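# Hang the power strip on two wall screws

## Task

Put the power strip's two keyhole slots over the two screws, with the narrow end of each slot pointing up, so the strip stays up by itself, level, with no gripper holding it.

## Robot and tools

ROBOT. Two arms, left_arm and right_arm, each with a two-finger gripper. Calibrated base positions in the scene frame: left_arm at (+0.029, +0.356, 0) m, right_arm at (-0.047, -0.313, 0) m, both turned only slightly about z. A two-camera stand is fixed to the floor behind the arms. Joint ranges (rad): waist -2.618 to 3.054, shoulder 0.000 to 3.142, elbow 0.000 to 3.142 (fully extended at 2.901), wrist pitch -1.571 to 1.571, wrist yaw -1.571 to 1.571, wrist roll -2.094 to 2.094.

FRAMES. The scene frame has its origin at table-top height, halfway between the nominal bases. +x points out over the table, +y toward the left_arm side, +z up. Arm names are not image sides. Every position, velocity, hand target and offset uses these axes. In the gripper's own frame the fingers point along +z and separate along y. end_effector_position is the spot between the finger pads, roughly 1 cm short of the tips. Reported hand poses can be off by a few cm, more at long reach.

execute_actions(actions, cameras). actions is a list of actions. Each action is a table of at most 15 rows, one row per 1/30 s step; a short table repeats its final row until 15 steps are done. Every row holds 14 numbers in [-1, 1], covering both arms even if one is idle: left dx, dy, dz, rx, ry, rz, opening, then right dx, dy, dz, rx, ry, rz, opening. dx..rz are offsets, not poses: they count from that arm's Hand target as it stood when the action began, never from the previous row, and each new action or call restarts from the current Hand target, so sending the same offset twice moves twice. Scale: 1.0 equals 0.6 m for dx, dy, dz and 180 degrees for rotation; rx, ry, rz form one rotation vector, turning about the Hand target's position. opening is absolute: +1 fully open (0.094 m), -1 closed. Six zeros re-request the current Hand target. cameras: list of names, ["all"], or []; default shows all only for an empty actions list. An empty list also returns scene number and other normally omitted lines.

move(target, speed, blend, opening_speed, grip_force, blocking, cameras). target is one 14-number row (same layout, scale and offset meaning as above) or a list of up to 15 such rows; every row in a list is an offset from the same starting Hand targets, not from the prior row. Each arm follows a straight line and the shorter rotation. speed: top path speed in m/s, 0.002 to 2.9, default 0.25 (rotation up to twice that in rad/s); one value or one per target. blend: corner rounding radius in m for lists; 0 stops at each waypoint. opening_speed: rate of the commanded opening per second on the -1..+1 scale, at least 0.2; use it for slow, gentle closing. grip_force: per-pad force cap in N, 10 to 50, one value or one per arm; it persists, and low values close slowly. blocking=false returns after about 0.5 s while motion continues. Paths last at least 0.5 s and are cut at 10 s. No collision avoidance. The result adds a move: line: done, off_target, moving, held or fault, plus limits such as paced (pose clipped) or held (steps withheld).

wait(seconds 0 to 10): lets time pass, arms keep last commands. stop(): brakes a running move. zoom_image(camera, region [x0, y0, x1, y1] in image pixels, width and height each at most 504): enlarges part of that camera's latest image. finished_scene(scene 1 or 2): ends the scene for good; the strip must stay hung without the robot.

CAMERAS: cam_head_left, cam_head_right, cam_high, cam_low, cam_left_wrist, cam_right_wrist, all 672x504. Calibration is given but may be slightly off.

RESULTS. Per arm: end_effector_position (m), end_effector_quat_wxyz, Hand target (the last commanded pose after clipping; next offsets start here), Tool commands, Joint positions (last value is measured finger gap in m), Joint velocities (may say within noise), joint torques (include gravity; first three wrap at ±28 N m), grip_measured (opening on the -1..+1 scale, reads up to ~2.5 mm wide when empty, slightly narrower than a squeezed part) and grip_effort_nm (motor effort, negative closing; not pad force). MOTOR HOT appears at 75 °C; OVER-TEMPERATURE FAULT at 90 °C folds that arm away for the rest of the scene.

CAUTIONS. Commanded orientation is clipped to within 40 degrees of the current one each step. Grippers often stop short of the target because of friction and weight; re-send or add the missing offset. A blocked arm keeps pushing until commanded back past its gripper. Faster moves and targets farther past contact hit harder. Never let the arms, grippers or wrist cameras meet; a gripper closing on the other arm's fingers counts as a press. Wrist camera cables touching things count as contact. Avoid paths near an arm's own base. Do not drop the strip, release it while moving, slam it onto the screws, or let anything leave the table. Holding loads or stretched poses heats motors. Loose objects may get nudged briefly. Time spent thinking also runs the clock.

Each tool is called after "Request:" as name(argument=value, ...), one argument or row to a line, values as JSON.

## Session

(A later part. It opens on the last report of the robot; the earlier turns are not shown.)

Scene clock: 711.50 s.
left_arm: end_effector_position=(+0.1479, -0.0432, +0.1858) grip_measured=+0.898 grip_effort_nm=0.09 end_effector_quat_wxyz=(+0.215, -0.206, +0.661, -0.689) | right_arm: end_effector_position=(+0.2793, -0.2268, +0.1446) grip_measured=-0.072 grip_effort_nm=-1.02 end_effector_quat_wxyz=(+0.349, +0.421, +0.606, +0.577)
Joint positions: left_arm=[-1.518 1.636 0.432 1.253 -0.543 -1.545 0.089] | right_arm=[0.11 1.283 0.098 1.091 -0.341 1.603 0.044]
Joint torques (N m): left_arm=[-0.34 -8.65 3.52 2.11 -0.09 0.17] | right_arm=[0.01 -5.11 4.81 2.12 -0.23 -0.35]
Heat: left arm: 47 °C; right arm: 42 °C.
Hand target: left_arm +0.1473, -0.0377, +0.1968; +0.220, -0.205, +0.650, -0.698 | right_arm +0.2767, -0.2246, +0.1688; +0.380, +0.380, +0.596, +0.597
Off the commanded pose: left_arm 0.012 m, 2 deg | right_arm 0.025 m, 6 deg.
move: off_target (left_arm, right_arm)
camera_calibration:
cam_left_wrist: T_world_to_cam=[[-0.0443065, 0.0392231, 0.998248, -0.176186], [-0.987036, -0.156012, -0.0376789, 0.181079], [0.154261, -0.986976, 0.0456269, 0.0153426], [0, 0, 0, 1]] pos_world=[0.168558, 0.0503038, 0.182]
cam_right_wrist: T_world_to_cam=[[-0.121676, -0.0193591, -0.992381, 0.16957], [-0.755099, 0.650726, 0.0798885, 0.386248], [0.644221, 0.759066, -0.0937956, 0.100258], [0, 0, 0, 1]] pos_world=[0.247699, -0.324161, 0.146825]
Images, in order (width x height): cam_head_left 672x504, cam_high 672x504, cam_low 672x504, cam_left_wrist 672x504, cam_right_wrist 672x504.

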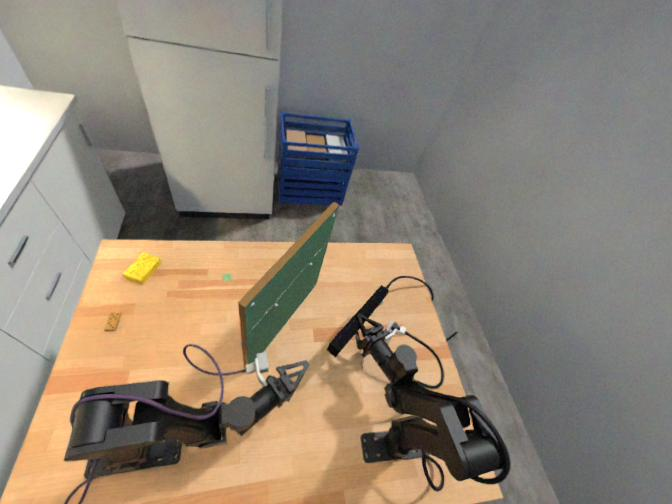

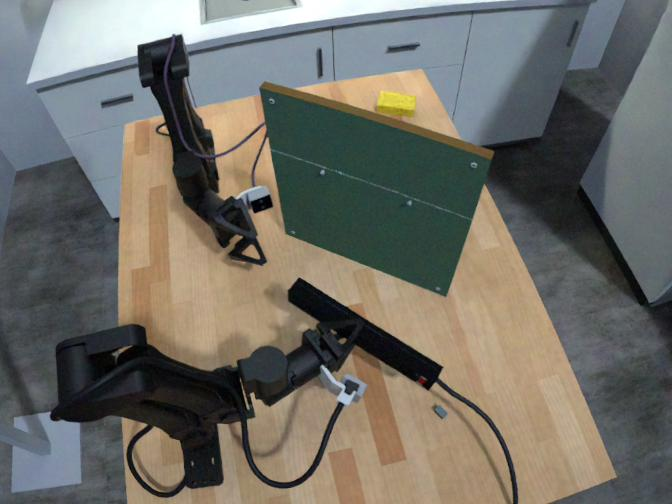

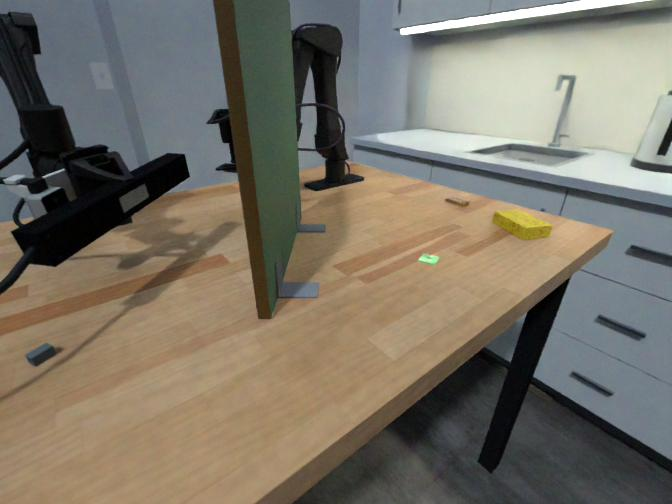

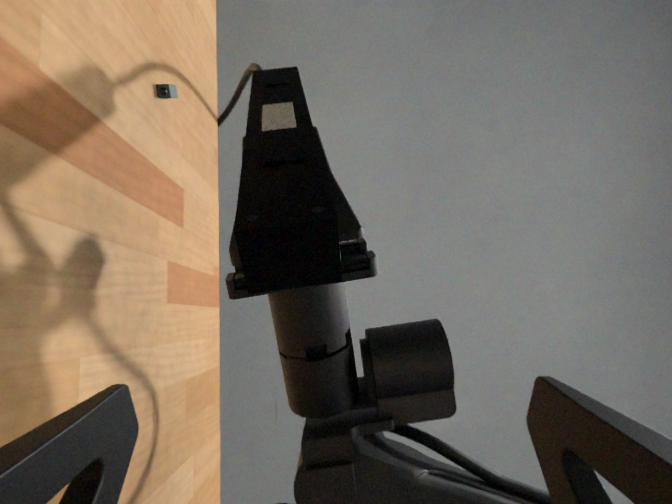

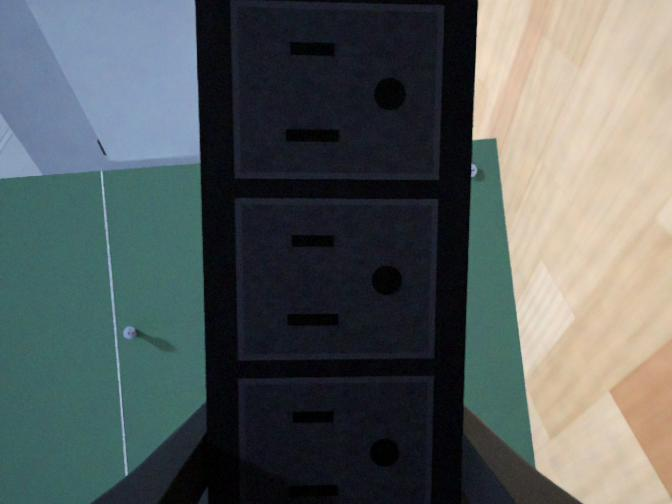

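Request:
move(
  target=[
    [-0.154,0.13,0.1,0,0,0,0.9,0,0,0.1,-0.004,-0.044,0.038,-0.25],
    [-0.154,0.13,0.12,0,0,0,0.9,0.022,0.228,0.208,-0.004,-0.044,0.038,-0.25],
  ],
  cameras=["cam_right_wrist","cam_left_wrist","cam_head_left","cam_head_right","cam_high","cam_low"],
  speed=0.15,
)

Request:
zoom_image(
  camera="cam_head_left",
  region=[230, 230, 400, 370],
)

Request:
zoom_image(
  camera="cam_head_right",
  region=[220, 210, 420, 370],
)

Request:
zoom_image(
  camera="cam_high",
  region=[250, 130, 470, 330],
)

Scene clock: 756.07 s.
left_arm: end_effector_position=(+0.0558, +0.0408, +0.2525) grip_measured=+0.898 grip_effort_nm=0.09 end_effector_quat_wxyz=(+0.226, -0.196, +0.659, -0.690) | right_arm: end_effector_position=(+0.2857, -0.1045, +0.2322) grip_measured=-0.072 grip_effort_nm=-1.03 end_effector_quat_wxyz=(+0.355, +0.358, +0.636, +0.584)
Joint positions: left_arm=[-2.011 1.043 0.345 0.804 -1.034 -1.451 0.089] | right_arm=[0.63 1.173 0.467 0.639 0.085 1.543 0.044]
Joint torques (N m): left_arm=[-0.44 -3.69 9.35 1.45 -0.05 0.05] | right_arm=[1.54 -3.9 12.15 2.53 -0.28 -0.56]
Heat: left arm: 46 °C; right arm: 46 °C.
Hand target: left_arm +0.0548, +0.0403, +0.2688; +0.220, -0.205, +0.649, -0.698 | right_arm +0.2899, -0.0878, +0.2937; +0.386, +0.300, +0.594, +0.639
Off the commanded pose: left_arm 0.016 m, 2 deg | right_arm 0.064 m, 11 deg.
move: off_target (left_arm, right_arm)
camera_calibration:
cam_left_wrist: T_world_to_cam=[[-0.0738194, 0.0339591, 0.996693, -0.247866], [-0.985105, -0.158122, -0.0675736, 0.113365], [0.155304, -0.986836, 0.0451257, 0.109404], [0, 0, 0, 1]] pos_world=[0.0763879, 0.134306, 0.24977]
cam_right_wrist: T_world_to_cam=[[-0.0520191, -0.103696, -0.993248, 0.231146], [-0.818488, 0.574269, -0.0170878, 0.337115], [0.572164, 0.812072, -0.114747, 0.0423977], [0, 0, 0, 1]] pos_world=[0.26369, -0.204056, 0.24021]

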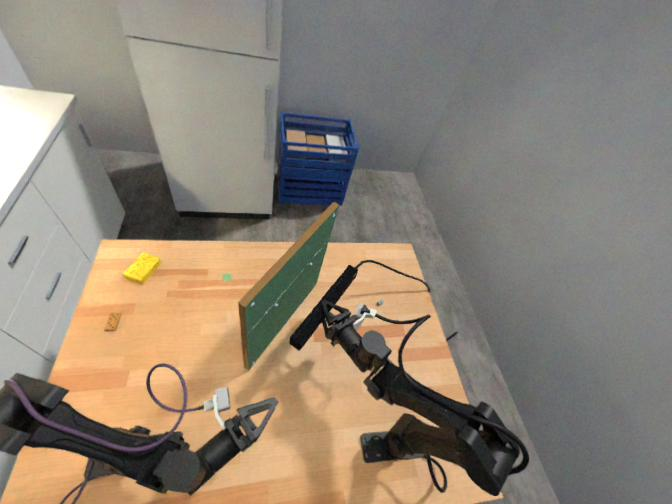

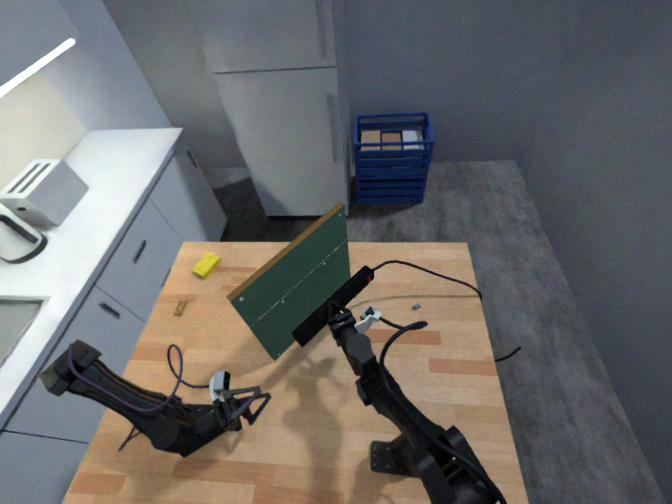

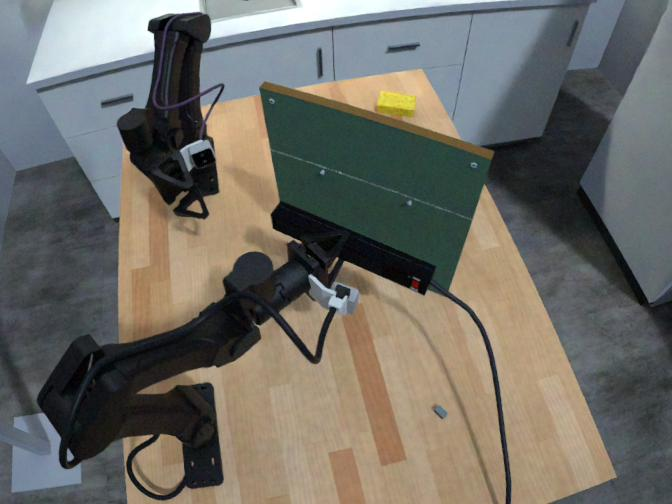

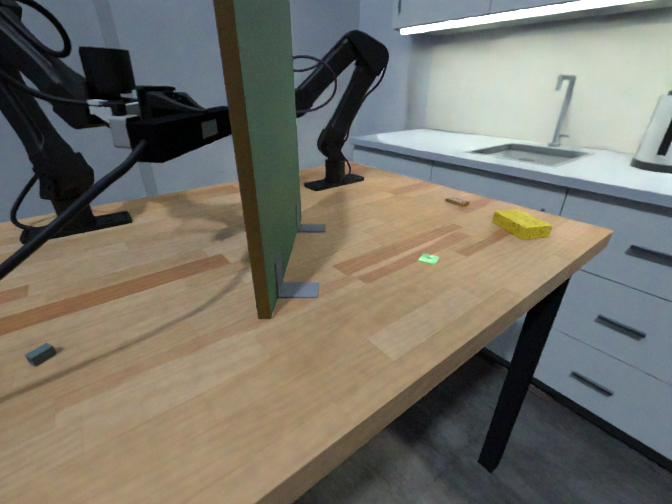

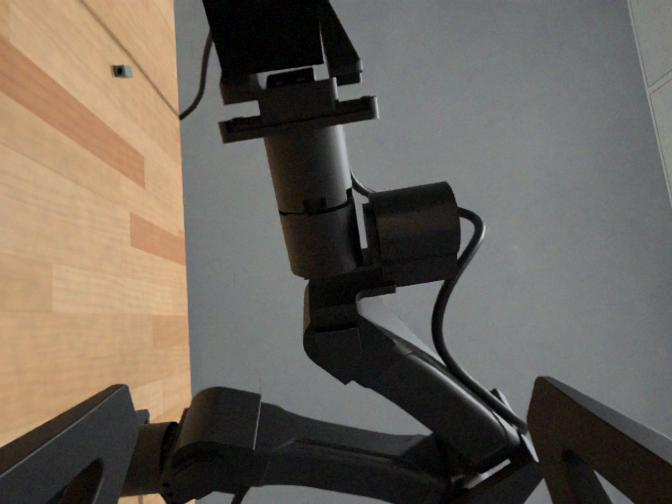

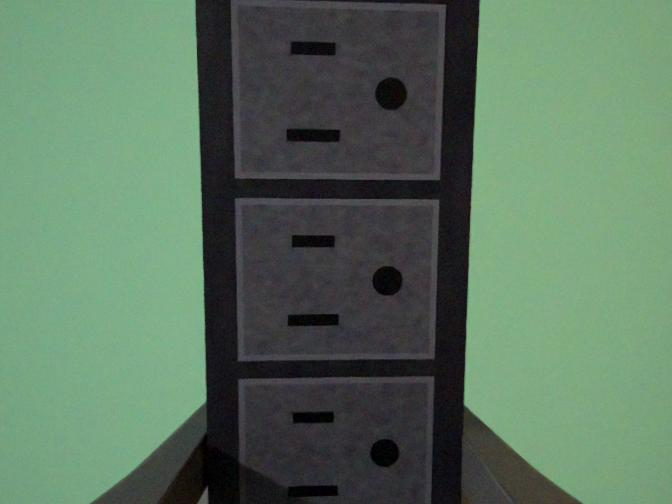

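Scaled by 2.965.

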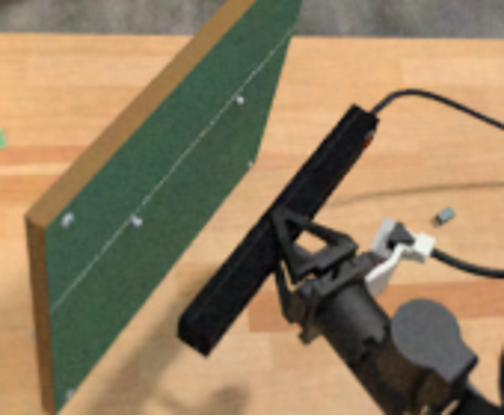

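Scaled by 2.520.

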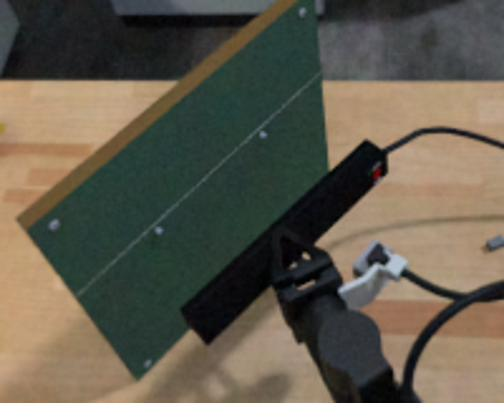

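Scaled by 2.291.

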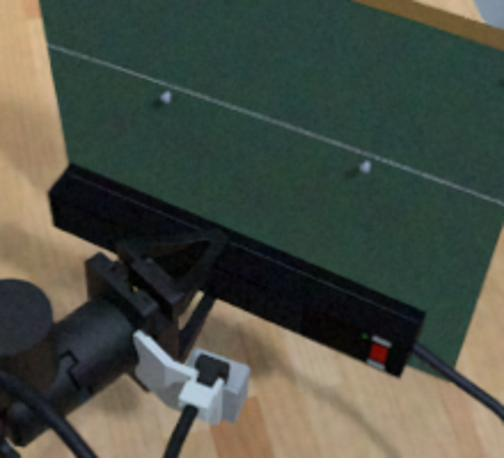

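Request:
move(
  target=[0,0,0,0,0,0,0.9,0.032,0.0925,0.1,0.012,-0.017,0.009,-0.25],
  cameras=["cam_left_wrist","cam_head_left","cam_head_right","cam_high","cam_low"],
  speed=0.1,
)

Request:
zoom_image(
  camera="cam_head_left",
  region=[230, 230, 400, 370],
)

Request:
zoom_image(
  camera="cam_head_right",
  region=[220, 210, 420, 370],
)

Request:
zoom_image(
  camera="cam_high",
  region=[250, 130, 470, 330],
)

Scene clock: 773.03 s.
left_arm: end_effector_position=(+0.0558, +0.0408, +0.2524) grip_measured=+0.898 grip_effort_nm=0.09 end_effector_quat_wxyz=(+0.227, -0.196, +0.659, -0.690) | right_arm: end_effector_position=(+0.3112, -0.0511, +0.2889) grip_measured=-0.072 grip_effort_nm=-1.02 end_effector_quat_wxyz=(+0.366, +0.343, +0.620, +0.604)
Joint positions: left_arm=[-2.011 1.043 0.345 0.803 -1.034 -1.451 0.089] | right_arm=[0.737 1.333 0.747 0.581 0.183 1.533 0.044]
Joint torques (N m): left_arm=[-0.43 -3.71 9.35 1.46 -0.04 0.05] | right_arm=[1.26 -5.44 12.53 2.53 -0.46 -0.62]
Heat: left arm: 44 °C; right arm: 51 °C.
Hand target: left_arm +0.0548, +0.0403, +0.2688; +0.220, -0.205, +0.650, -0.698 | right_arm +0.3091, -0.0323, +0.3537; +0.387, +0.281, +0.575, +0.663
Off the commanded pose: left_arm 0.016 m, 2 deg | right_arm 0.068 m, 11 deg.
move: off_target (left_arm, right_arm)
camera_calibration:
cam_left_wrist: T_world_to_cam=[[-0.0741062, 0.0332989, 0.996694, -0.247755], [-0.985085, -0.158079, -0.0679617, 0.113455], [0.155294, -0.986865, 0.0445169, 0.109561], [0, 0, 0, 1]] pos_world=[0.0763882, 0.134307, 0.249769]
Images, in order (width x height): cam_head_left 672x504, cam_head_right 672x504, cam_high 672x504, cam_low 672x504, cam_left_wrist 672x504.

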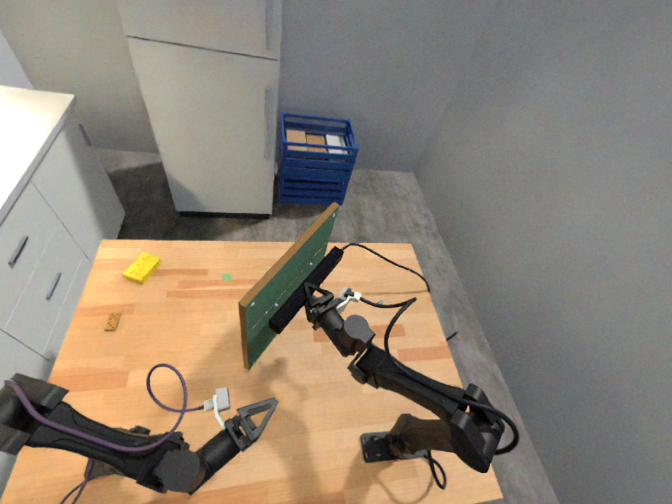

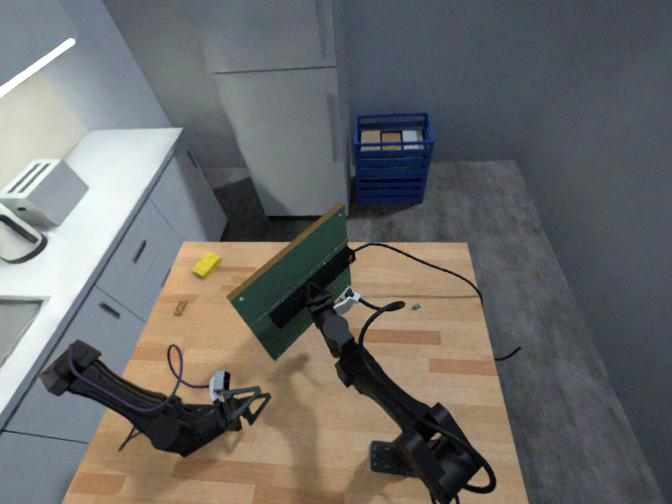

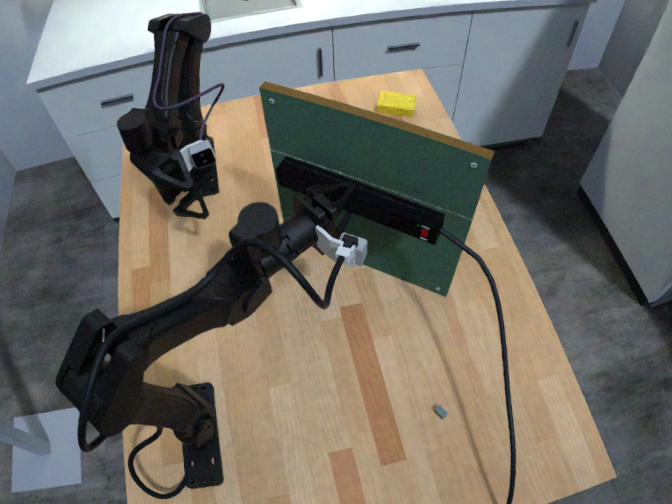

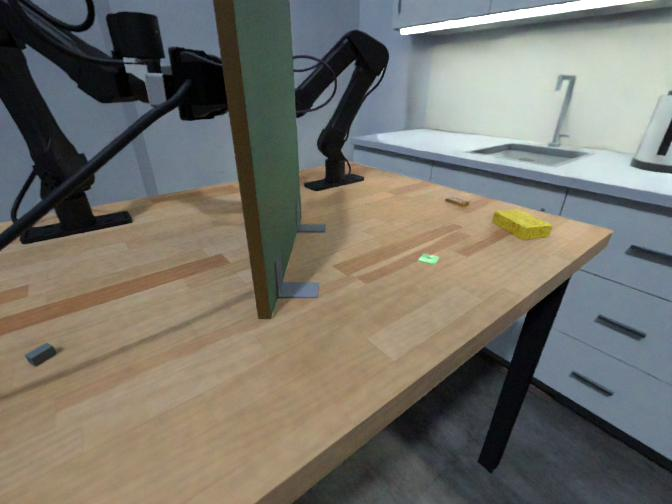

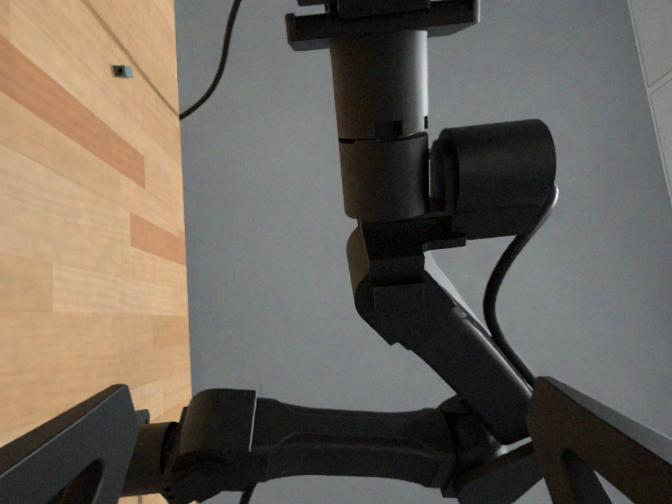

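Scaled by 2.965.

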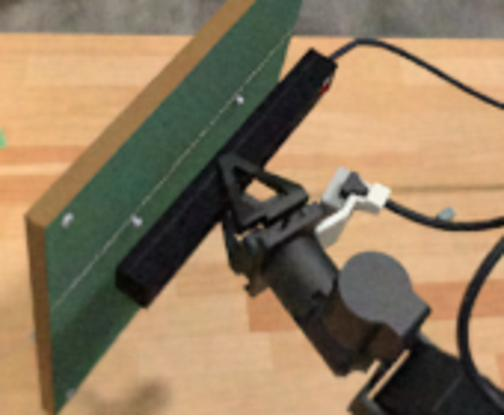

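Scaled by 2.520.

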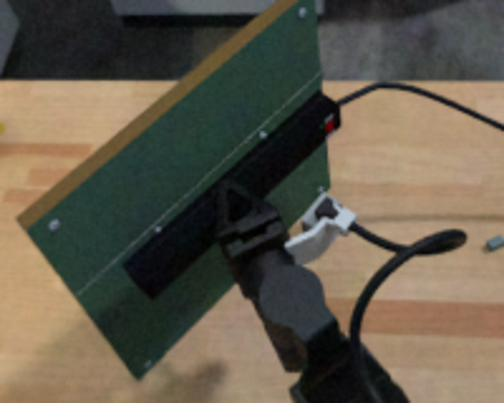

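Scaled by 2.291.

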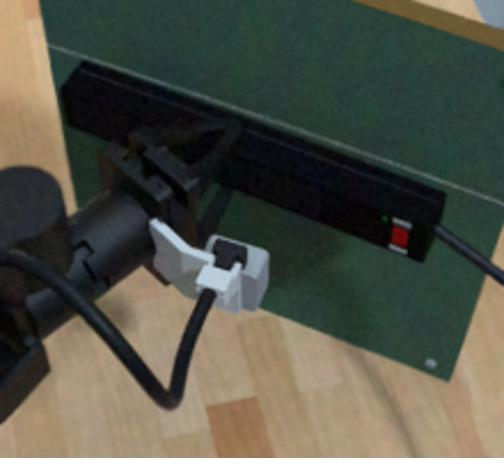

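Request:
move(
  target=[0.03,0.0,0.08,0,0,0.15,0.9,0.014,0.032,-0.014,0.0,0.0,0.011,-0.25],
  cameras=["cam_left_wrist","cam_head_left","cam_head_right","cam_high"],
  speed=0.1,
)

Request:
zoom_image(
  camera="cam_head_left",
  region=[230, 230, 400, 370],
)

Request:
zoom_image(
  camera="cam_head_right",
  region=[220, 210, 420, 370],
)

Request:
zoom_image(
  camera="cam_high",
  region=[250, 130, 470, 330],
)

Scene clock: 802.80 s.
left_arm: end_effector_position=(+0.0732, +0.0438, +0.3095) grip_measured=+0.898 grip_effort_nm=0.09 end_effector_quat_wxyz=(+0.363, -0.347, +0.603, -0.620) | right_arm: end_effector_position=(+0.3204, -0.0400, +0.2748) grip_measured=-0.072 grip_effort_nm=-1.03 end_effector_quat_wxyz=(+0.362, +0.344, +0.628, +0.597)
Joint positions: left_arm=[-2.051 1.361 0.66 1.292 -1.514 -0.973 0.089] | right_arm=[0.743 1.406 0.769 0.61 0.185 1.532 0.044]
Joint torques (N m): left_arm=[0.51 -3.41 8.16 1 0.3 0.16] | right_arm=[1.92 -5.64 12.66 2.79 -0.64 -0.62]
Heat: left arm: 43 °C; right arm: 54 °C.
Hand target: left_arm +0.0728, +0.0402, +0.3167; +0.377, -0.351, +0.584, -0.628 | right_arm +0.3175, -0.0130, +0.3452; +0.375, +0.271, +0.580, +0.670
Off the commanded pose: left_arm 0.008 m, 3 deg | right_arm 0.075 m, 13 deg.
move: off_target (left_arm, right_arm)
camera_calibration:
cam_left_wrist: T_world_to_cam=[[-0.0514241, 0.00546319, 0.998662, -0.304586], [-0.822055, -0.568056, -0.0392225, 0.132017], [0.567081, -0.822972, 0.0337028, 0.0732709], [0, 0, 0, 1]] pos_world=[0.0513117, 0.136957, 0.306887]
Images, in order (width x height): cam_head_left 672x504, cam_head_right 672x504, cam_high 672x504, cam_left_wrist 672x504.

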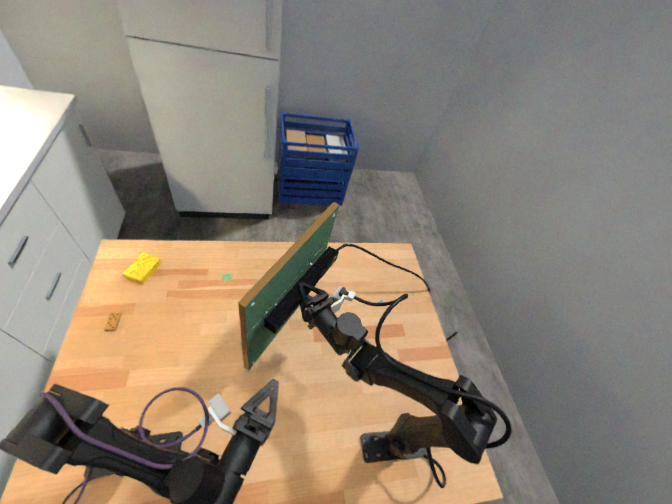

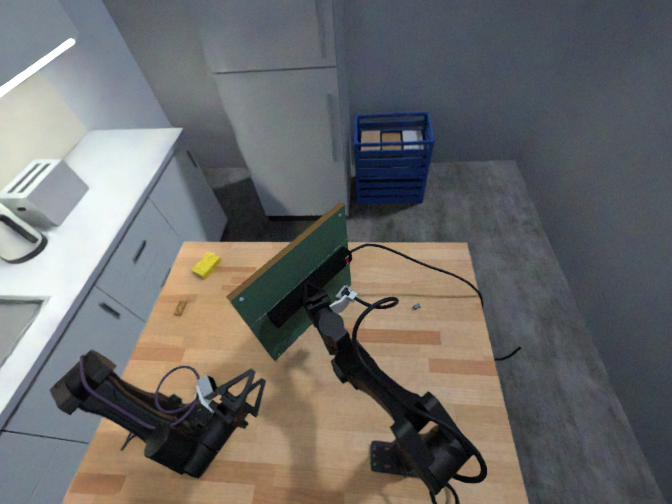

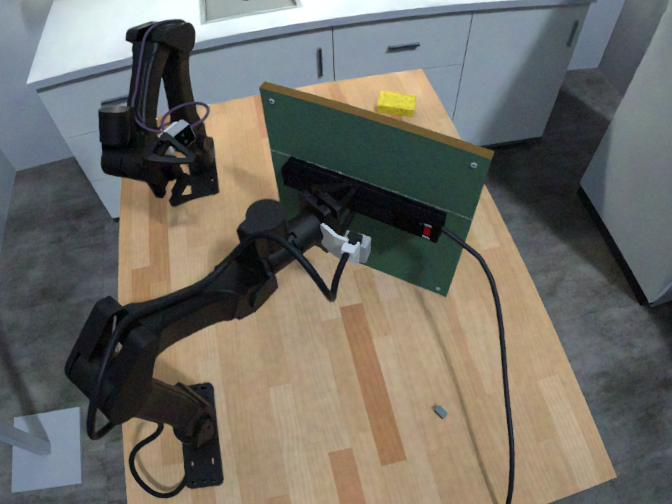

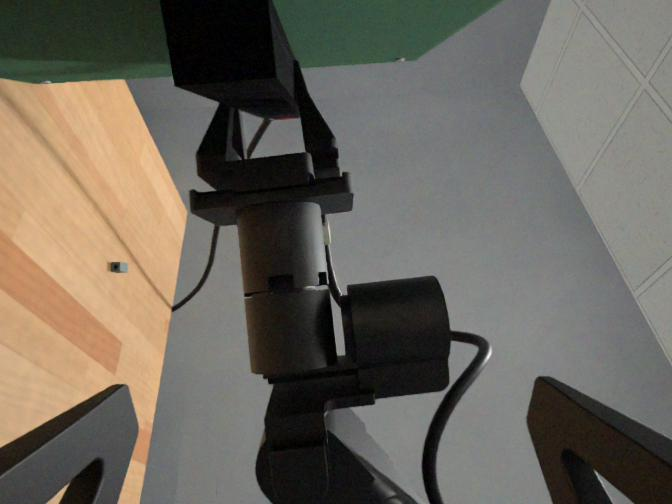

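Scaled by 2.965.

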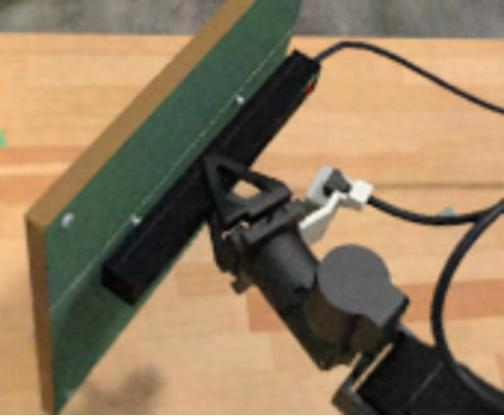

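Scaled by 2.520.

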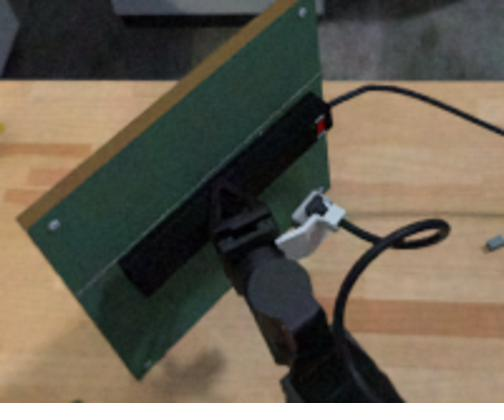

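Scaled by 2.291.

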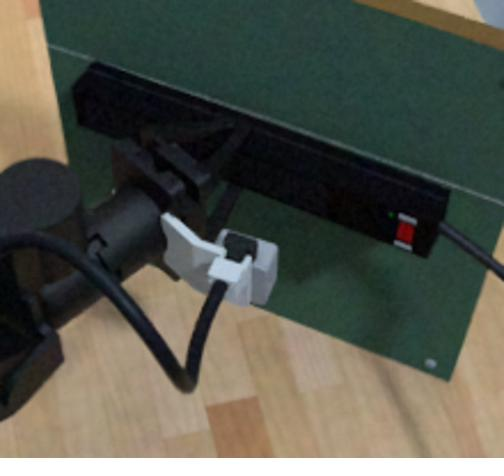

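Request:
zoom_image(
  camera="cam_left_wrist",
  region=[30, 0, 430, 200],
)

Scaled by 1.260.

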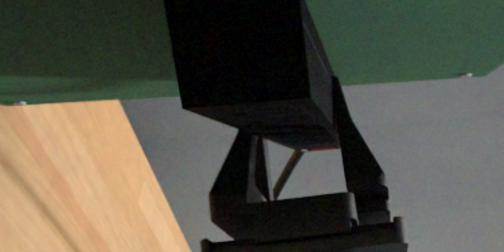

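Request:
move(
  target=[0.05,0.02,0,0,0,0.1,0.9,0,0,0,0.0,0.0,0.0,-0.25],
  cameras=["cam_left_wrist"],
  speed=0.1,
)

Request:
zoom_image(
  camera="cam_left_wrist",
  region=[60, 0, 460, 200],
)

Scene clock: 827.30 s.
left_arm: end_effector_position=(+0.1019, +0.0518, +0.3099) grip_measured=+0.898 grip_effort_nm=0.09 end_effector_quat_wxyz=(+0.400, -0.397, +0.588, -0.581) | right_arm: end_effector_position=(+0.3204, -0.0400, +0.2749) grip_measured=-0.072 grip_effort_nm=-1.02 end_effector_quat_wxyz=(+0.362, +0.344, +0.628, +0.597)
Joint positions: left_arm=[-1.963 1.385 0.701 1.306 -1.581 -0.939 0.089] | right_arm=[0.743 1.406 0.769 0.61 0.185 1.532 0.044]
Joint torques (N m): left_arm=[0.44 -5.29 7.53 0.64 0.24 0.08] | right_arm=[1.94 -5.67 12.67 2.68 -0.7 -0.6]
Heat: left arm: 42 °C; right arm: 62 °C.
Hand target: left_arm +0.1028, +0.0522, +0.3168; +0.471, -0.438, +0.522, -0.561 | right_arm +0.3175, -0.0130, +0.3453; +0.375, +0.271, +0.580, +0.670
Off the commanded pose: left_arm 0.007 m, 12 deg | right_arm 0.075 m, 13 deg.
joint sent to its limit (left arm) — joint 5 (wrist yaw), lower limit. The joint targets are off in orientation, not in position.
move: off_target (left_arm, right_arm)
camera_calibration:
cam_left_wrist: T_world_to_cam=[[-0.0173389, -0.0175577, 0.999695, -0.306041], [-0.73359, -0.679145, -0.0246514, 0.152416], [0.679371, -0.733794, -0.00110457, 0.0583332], [0, 0, 0, 1]] pos_world=[0.0668748, 0.140944, 0.309769]
Images, in order (width x height): cam_left_wrist 672x504.

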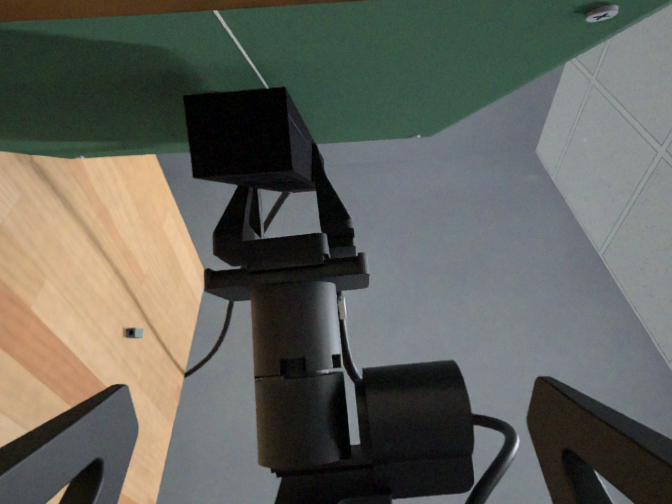

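Scaled by 1.260.

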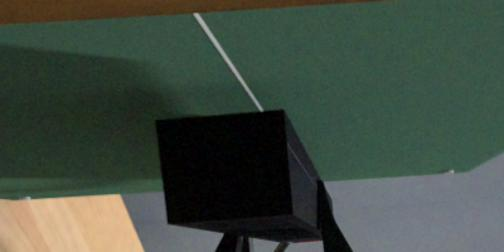

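Request:
move(
  target=[0,0,0,0,0,0,0.9,-0.007,0.006,0.012,0.009,0.0106,0.016,-0.25],
  cameras=["cam_left_wrist","cam_head_left","cam_head_right"],
  speed=0.1,
)

Request:
zoom_image(
  camera="cam_head_left",
  region=[240, 230, 350, 340],
)

Request:
zoom_image(
  camera="cam_head_right",
  region=[250, 230, 360, 340],
)

Request:
zoom_image(
  camera="cam_left_wrist",
  region=[60, 0, 460, 200],
)

Scene clock: 849.10 s.
left_arm: end_effector_position=(+0.1018, +0.0517, +0.3097) grip_measured=+0.898 grip_effort_nm=0.09 end_effector_quat_wxyz=(+0.400, -0.396, +0.588, -0.580) | right_arm: end_effector_position=(+0.3171, -0.0297, +0.2805) grip_measured=-0.072 grip_effort_nm=-1.03 end_effector_quat_wxyz=(+0.334, +0.337, +0.633, +0.611)
Joint positions: left_arm=[-1.963 1.385 0.701 1.302 -1.581 -0.942 0.089] | right_arm=[0.743 1.406 0.796 0.58 0.128 1.564 0.044]
Joint torques (N m): left_arm=[0.43 -5.35 7.51 0.66 0.24 0.05] | right_arm=[0.91 -6.61 12.93 2.59 -0.65 -0.39]
Heat: left arm: 40 °C; right arm: 66 °C.
Hand target: left_arm +0.1028, +0.0522, +0.3168; +0.471, -0.438, +0.522, -0.561 | right_arm +0.3133, -0.0094, +0.3526; +0.345, +0.273, +0.583, +0.683
Off the commanded pose: left_arm 0.007 m, 12 deg | right_arm 0.075 m, 12 deg.
joint sent to its limit (left arm) — joint 5 (wrist yaw), lower limit. The joint targets are off in orientation, not in position.
move: off_target (left_arm, right_arm)
camera_calibration:
cam_left_wrist: T_world_to_cam=[[-0.017639, -0.0182573, 0.999678, -0.305819], [-0.733581, -0.679129, -0.0253468, 0.152486], [0.679373, -0.733792, -0.00141405, 0.0584234], [0, 0, 0, 1]] pos_world=[0.066775, 0.140845, 0.309668]
Images, in order (width x height): cam_head_left 672x504, cam_head_right 672x504, cam_left_wrist 672x504.

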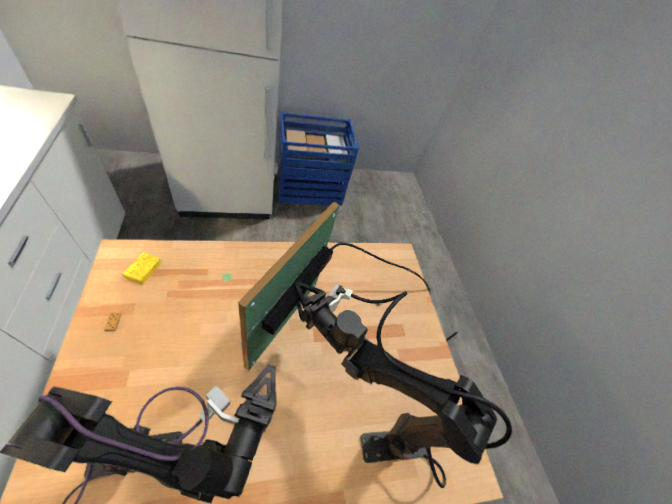

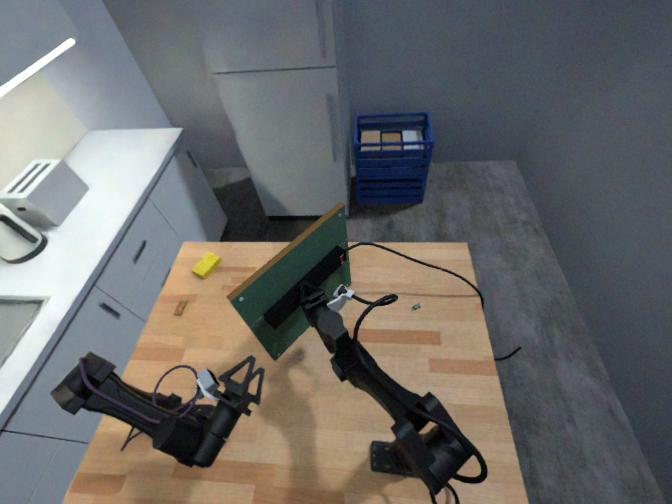

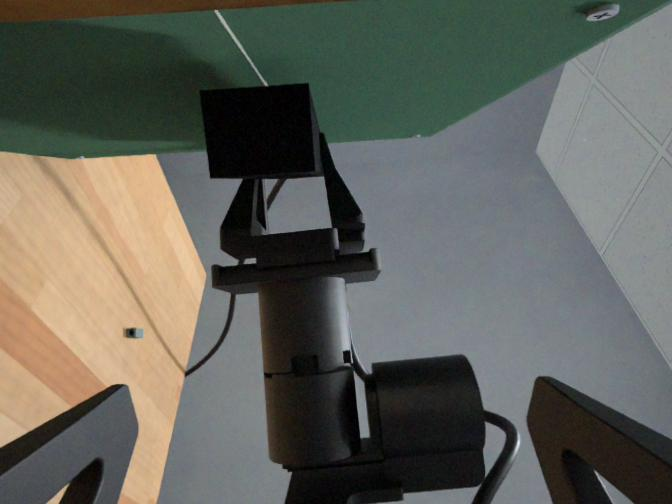

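Scaled by 4.582.

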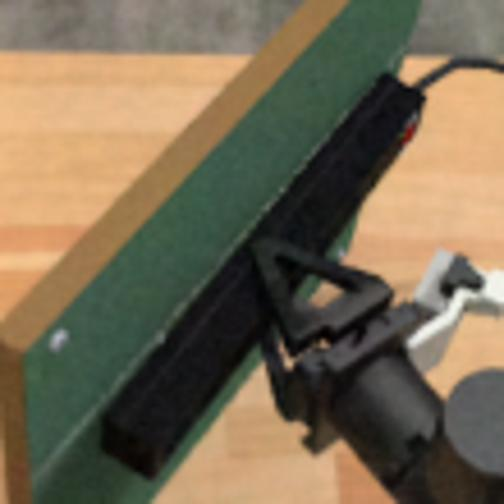

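Scaled by 4.582.

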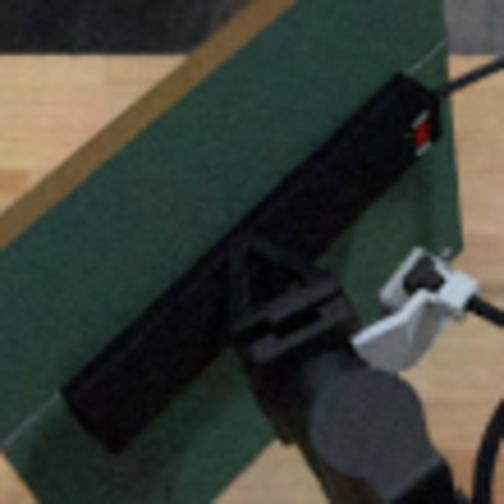

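Scaled by 1.260.

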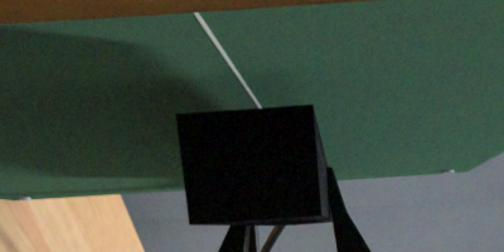

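Request:
move(
  target=[0,0,0,0,0,0,0.9,0.012,-0.014,-0.018,0,0,0,-0.25],
  cameras=["cam_left_wrist","cam_head_left","cam_head_right"],
  speed=0.1,
)

Request:
zoom_image(
  camera="cam_head_left",
  region=[240, 230, 350, 340],
)

Request:
zoom_image(
  camera="cam_head_right",
  region=[250, 230, 360, 340],
)

Scene clock: 871.90 s.
left_arm: end_effector_position=(+0.1018, +0.0516, +0.3096) grip_measured=+0.898 grip_effort_nm=0.09 end_effector_quat_wxyz=(+0.400, -0.396, +0.588, -0.580) | right_arm: end_effector_position=(+0.3236, -0.0354, +0.2829) grip_measured=-0.072 grip_effort_nm=-1.02 end_effector_quat_wxyz=(+0.334, +0.336, +0.628, +0.618)
Joint positions: left_arm=[-1.963 1.385 0.701 1.3 -1.581 -0.943 0.089] | right_arm=[0.71 1.413 0.796 0.602 0.092 1.568 0.044]
Joint torques (N m): left_arm=[0.46 -5.35 7.49 0.68 0.23 0.06] | right_arm=[0.44 -5.6 10.97 2.71 -0.68 -0.37]
Heat: left arm: 40 °C; right arm: 62 °C.
Hand target: left_arm +0.1028, +0.0522, +0.3167; +0.471, -0.438, +0.522, -0.561 | right_arm +0.3205, -0.0179, +0.3417; +0.345, +0.273, +0.583, +0.683
Off the commanded pose: left_arm 0.007 m, 12 deg | right_arm 0.062 m, 12 deg.
joint sent to its limit (left arm) — joint 5 (wrist yaw), lower limit. The joint targets are off in orientation, not in position.
move: off_target (left_arm, right_arm)
camera_calibration:
cam_left_wrist: T_world_to_cam=[[-0.0179391, -0.0189568, 0.999659, -0.305596], [-0.733572, -0.679112, -0.0260423, 0.152628], [0.679375, -0.73379, -0.00172353, 0.0584455], [0, 0, 0, 1]] pos_world=[0.0667753, 0.140745, 0.309567]
Images, in order (width x height): cam_head_left 672x504, cam_head_right 672x504, cam_left_wrist 672x504.

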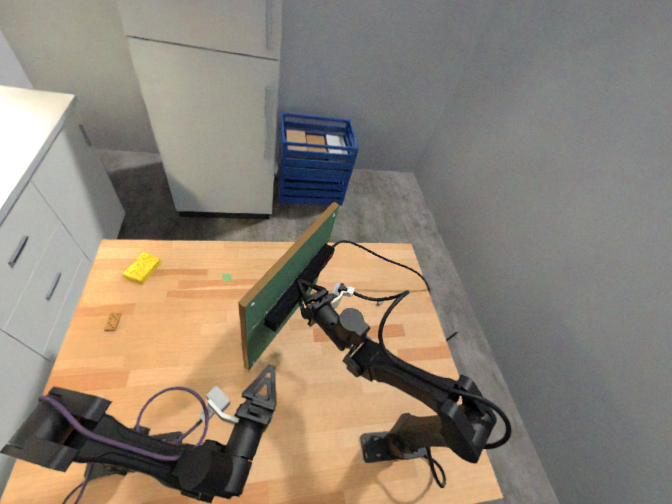

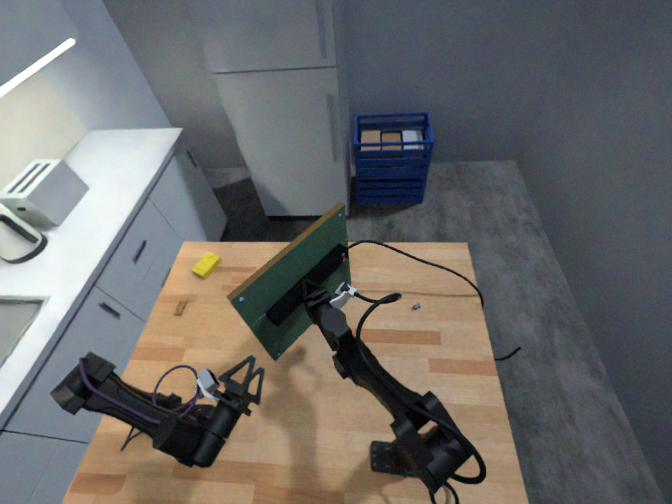

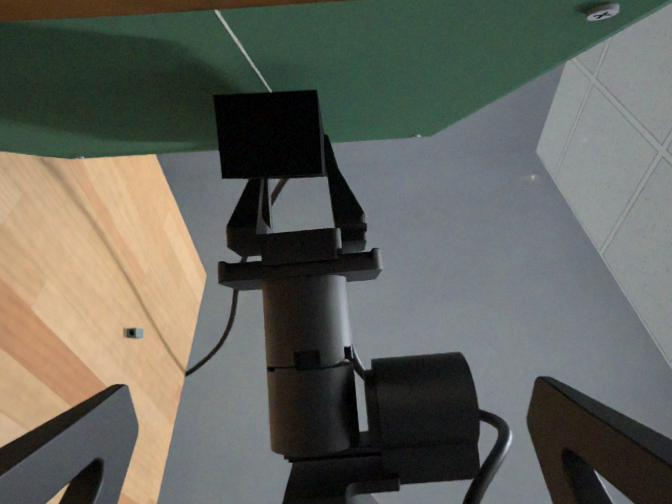

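Scaled by 4.582.

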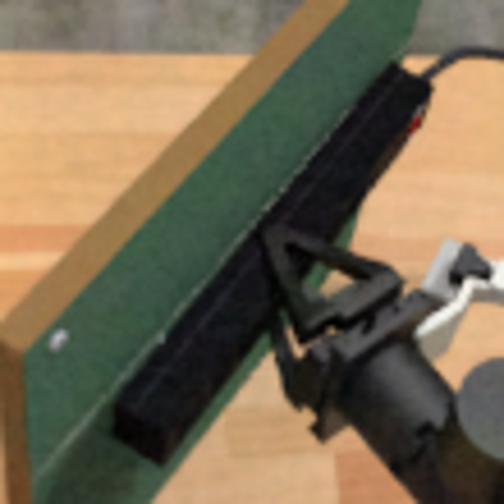

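Scaled by 4.582.

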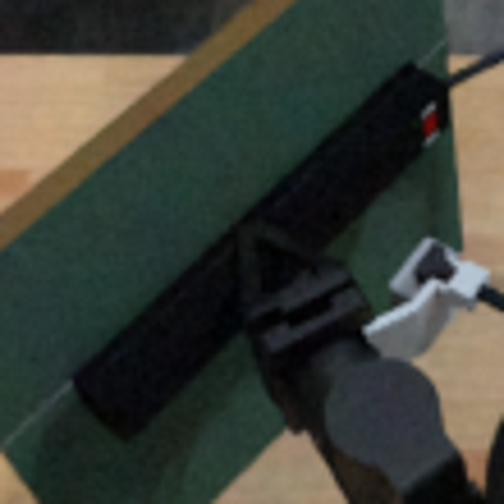

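Request:
move(
  target=[0,0,0,0,0,0,0.9,0.003,-0.002,-0.025,0,0,0,-0.25],
  cameras=["cam_left_wrist"],
  speed=0.1,
)

Scene clock: 877.30 s.
left_arm: end_effector_position=(+0.1018, +0.0516, +0.3095) grip_measured=+0.898 grip_effort_nm=0.09 end_effector_quat_wxyz=(+0.400, -0.396, +0.588, -0.580) | right_arm: end_effector_position=(+0.3284, -0.0361, +0.2843) grip_measured=-0.072 grip_effort_nm=-1.03 end_effector_quat_wxyz=(+0.339, +0.336, +0.620, +0.624)
Joint positions: left_arm=[-1.963 1.385 0.701 1.299 -1.581 -0.944 0.089] | right_arm=[0.703 1.434 0.796 0.645 0.093 1.569 0.044]
Joint torques (N m): left_arm=[0.47 -5.38 7.51 0.66 0.24 0.07] | right_arm=[0.53 -4.97 8.58 2.89 -0.76 -0.35]
Heat: left arm: 39 °C; right arm: 62 °C.
Hand target: left_arm +0.1028, +0.0522, +0.3167; +0.471, -0.438, +0.522, -0.561 | right_arm +0.3223, -0.0190, +0.3267; +0.345, +0.273, +0.583, +0.683
Off the commanded pose: left_arm 0.007 m, 12 deg | right_arm 0.046 m, 11 deg.
joint sent to its limit (left arm) — joint 5 (wrist yaw), lower limit. The joint targets are off in orientation, not in position.
move: off_target (left_arm, right_arm)
camera_calibration:
cam_left_wrist: T_world_to_cam=[[-0.0181598, -0.0193048, 0.999649, -0.305528], [-0.733566, -0.679104, -0.0264407, 0.15275], [0.679376, -0.733788, -0.00182896, 0.058478], [0, 0, 0, 1]] pos_world=[0.0667755, 0.140746, 0.309567]
Images, in order (width x height): cam_left_wrist 672x504.

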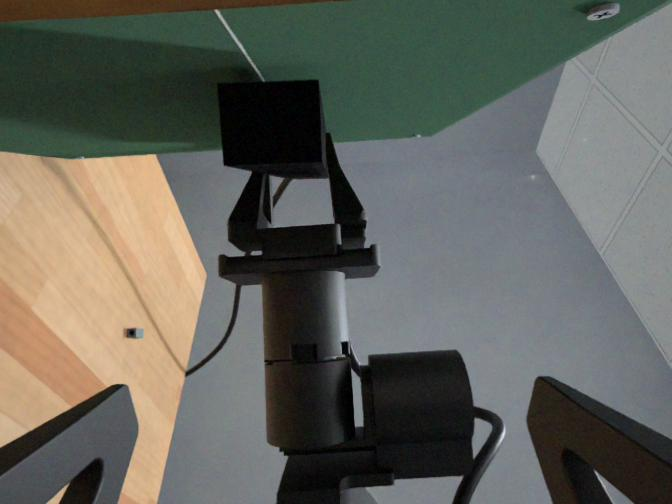

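Request:
move(
  target=[0,0,0,0,0,0,0.9,-0.012,-0.012,-0.035,0,0,0,-0.25],
  cameras=["cam_left_wrist"],
  speed=0.1,
)

Scene clock: 882.00 s.
left_arm: end_effector_position=(+0.1018, +0.0515, +0.3094) grip_measured=+0.898 grip_effort_nm=0.09 end_effector_quat_wxyz=(+0.400, -0.396, +0.588, -0.580) | right_arm: end_effector_position=(+0.3223, -0.0353, +0.2709) grip_measured=-0.072 grip_effort_nm=-1.03 end_effector_quat_wxyz=(+0.335, +0.324, +0.614, +0.637)
Joint positions: left_arm=[-1.963 1.385 0.701 1.298 -1.581 -0.944 0.089] | right_arm=[0.703 1.455 0.724 0.768 0.068 1.57 0.044]
Joint torques (N m): left_arm=[0.44 -5.44 7.51 0.68 0.24 0.05] | right_arm=[-0.02 -5.63 7.2 2.67 -0.52 -0.34]
Heat: left arm: 39 °C; right arm: 63 °C.
Hand target: left_arm +0.1028, +0.0522, +0.3168; +0.471, -0.438, +0.522, -0.561 | right_arm +0.3151, -0.0262, +0.3056; +0.345, +0.273, +0.583, +0.683
Off the commanded pose: left_arm 0.007 m, 12 deg | right_arm 0.037 m, 9 deg.
joint sent to its limit (left arm) — joint 5 (wrist yaw), lower limit. The joint targets are off in orientation, not in position.
move: off_target (left_arm, right_arm)
camera_calibration:
cam_left_wrist: T_world_to_cam=[[-0.0182392, -0.0196563, 0.99964, -0.305473], [-0.733563, -0.679095, -0.0267377, 0.152773], [0.679376, -0.733787, -0.00203301, 0.0584678], [0, 0, 0, 1]] pos_world=[0.0667756, 0.140646, 0.309566]
Images, in order (width x height): cam_left_wrist 672x504.

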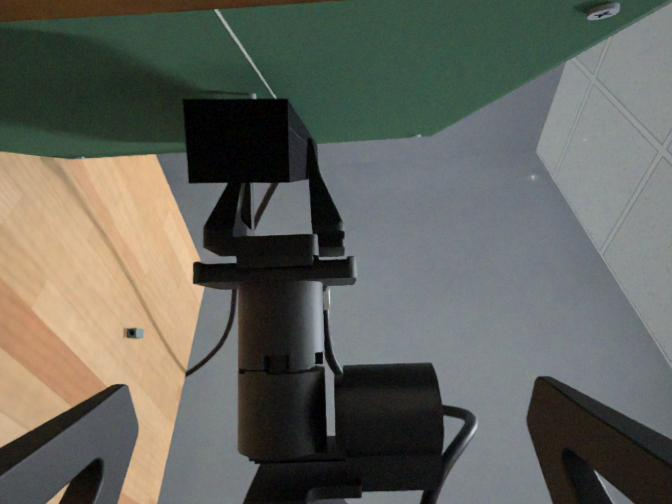

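Now the screw head is visible. Zoom.

Request:
zoom_image(
  camera="cam_left_wrist",
  region=[150, 20, 350, 200],
)

Scaled by 2.520.

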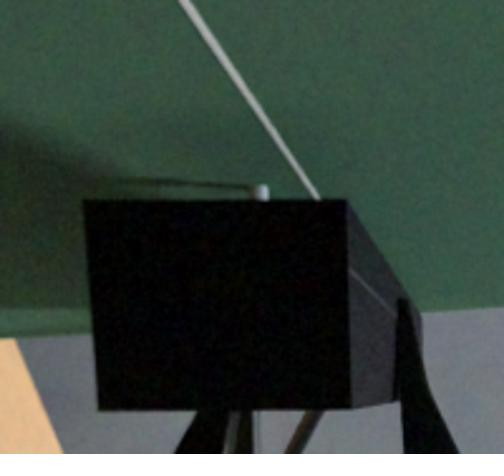

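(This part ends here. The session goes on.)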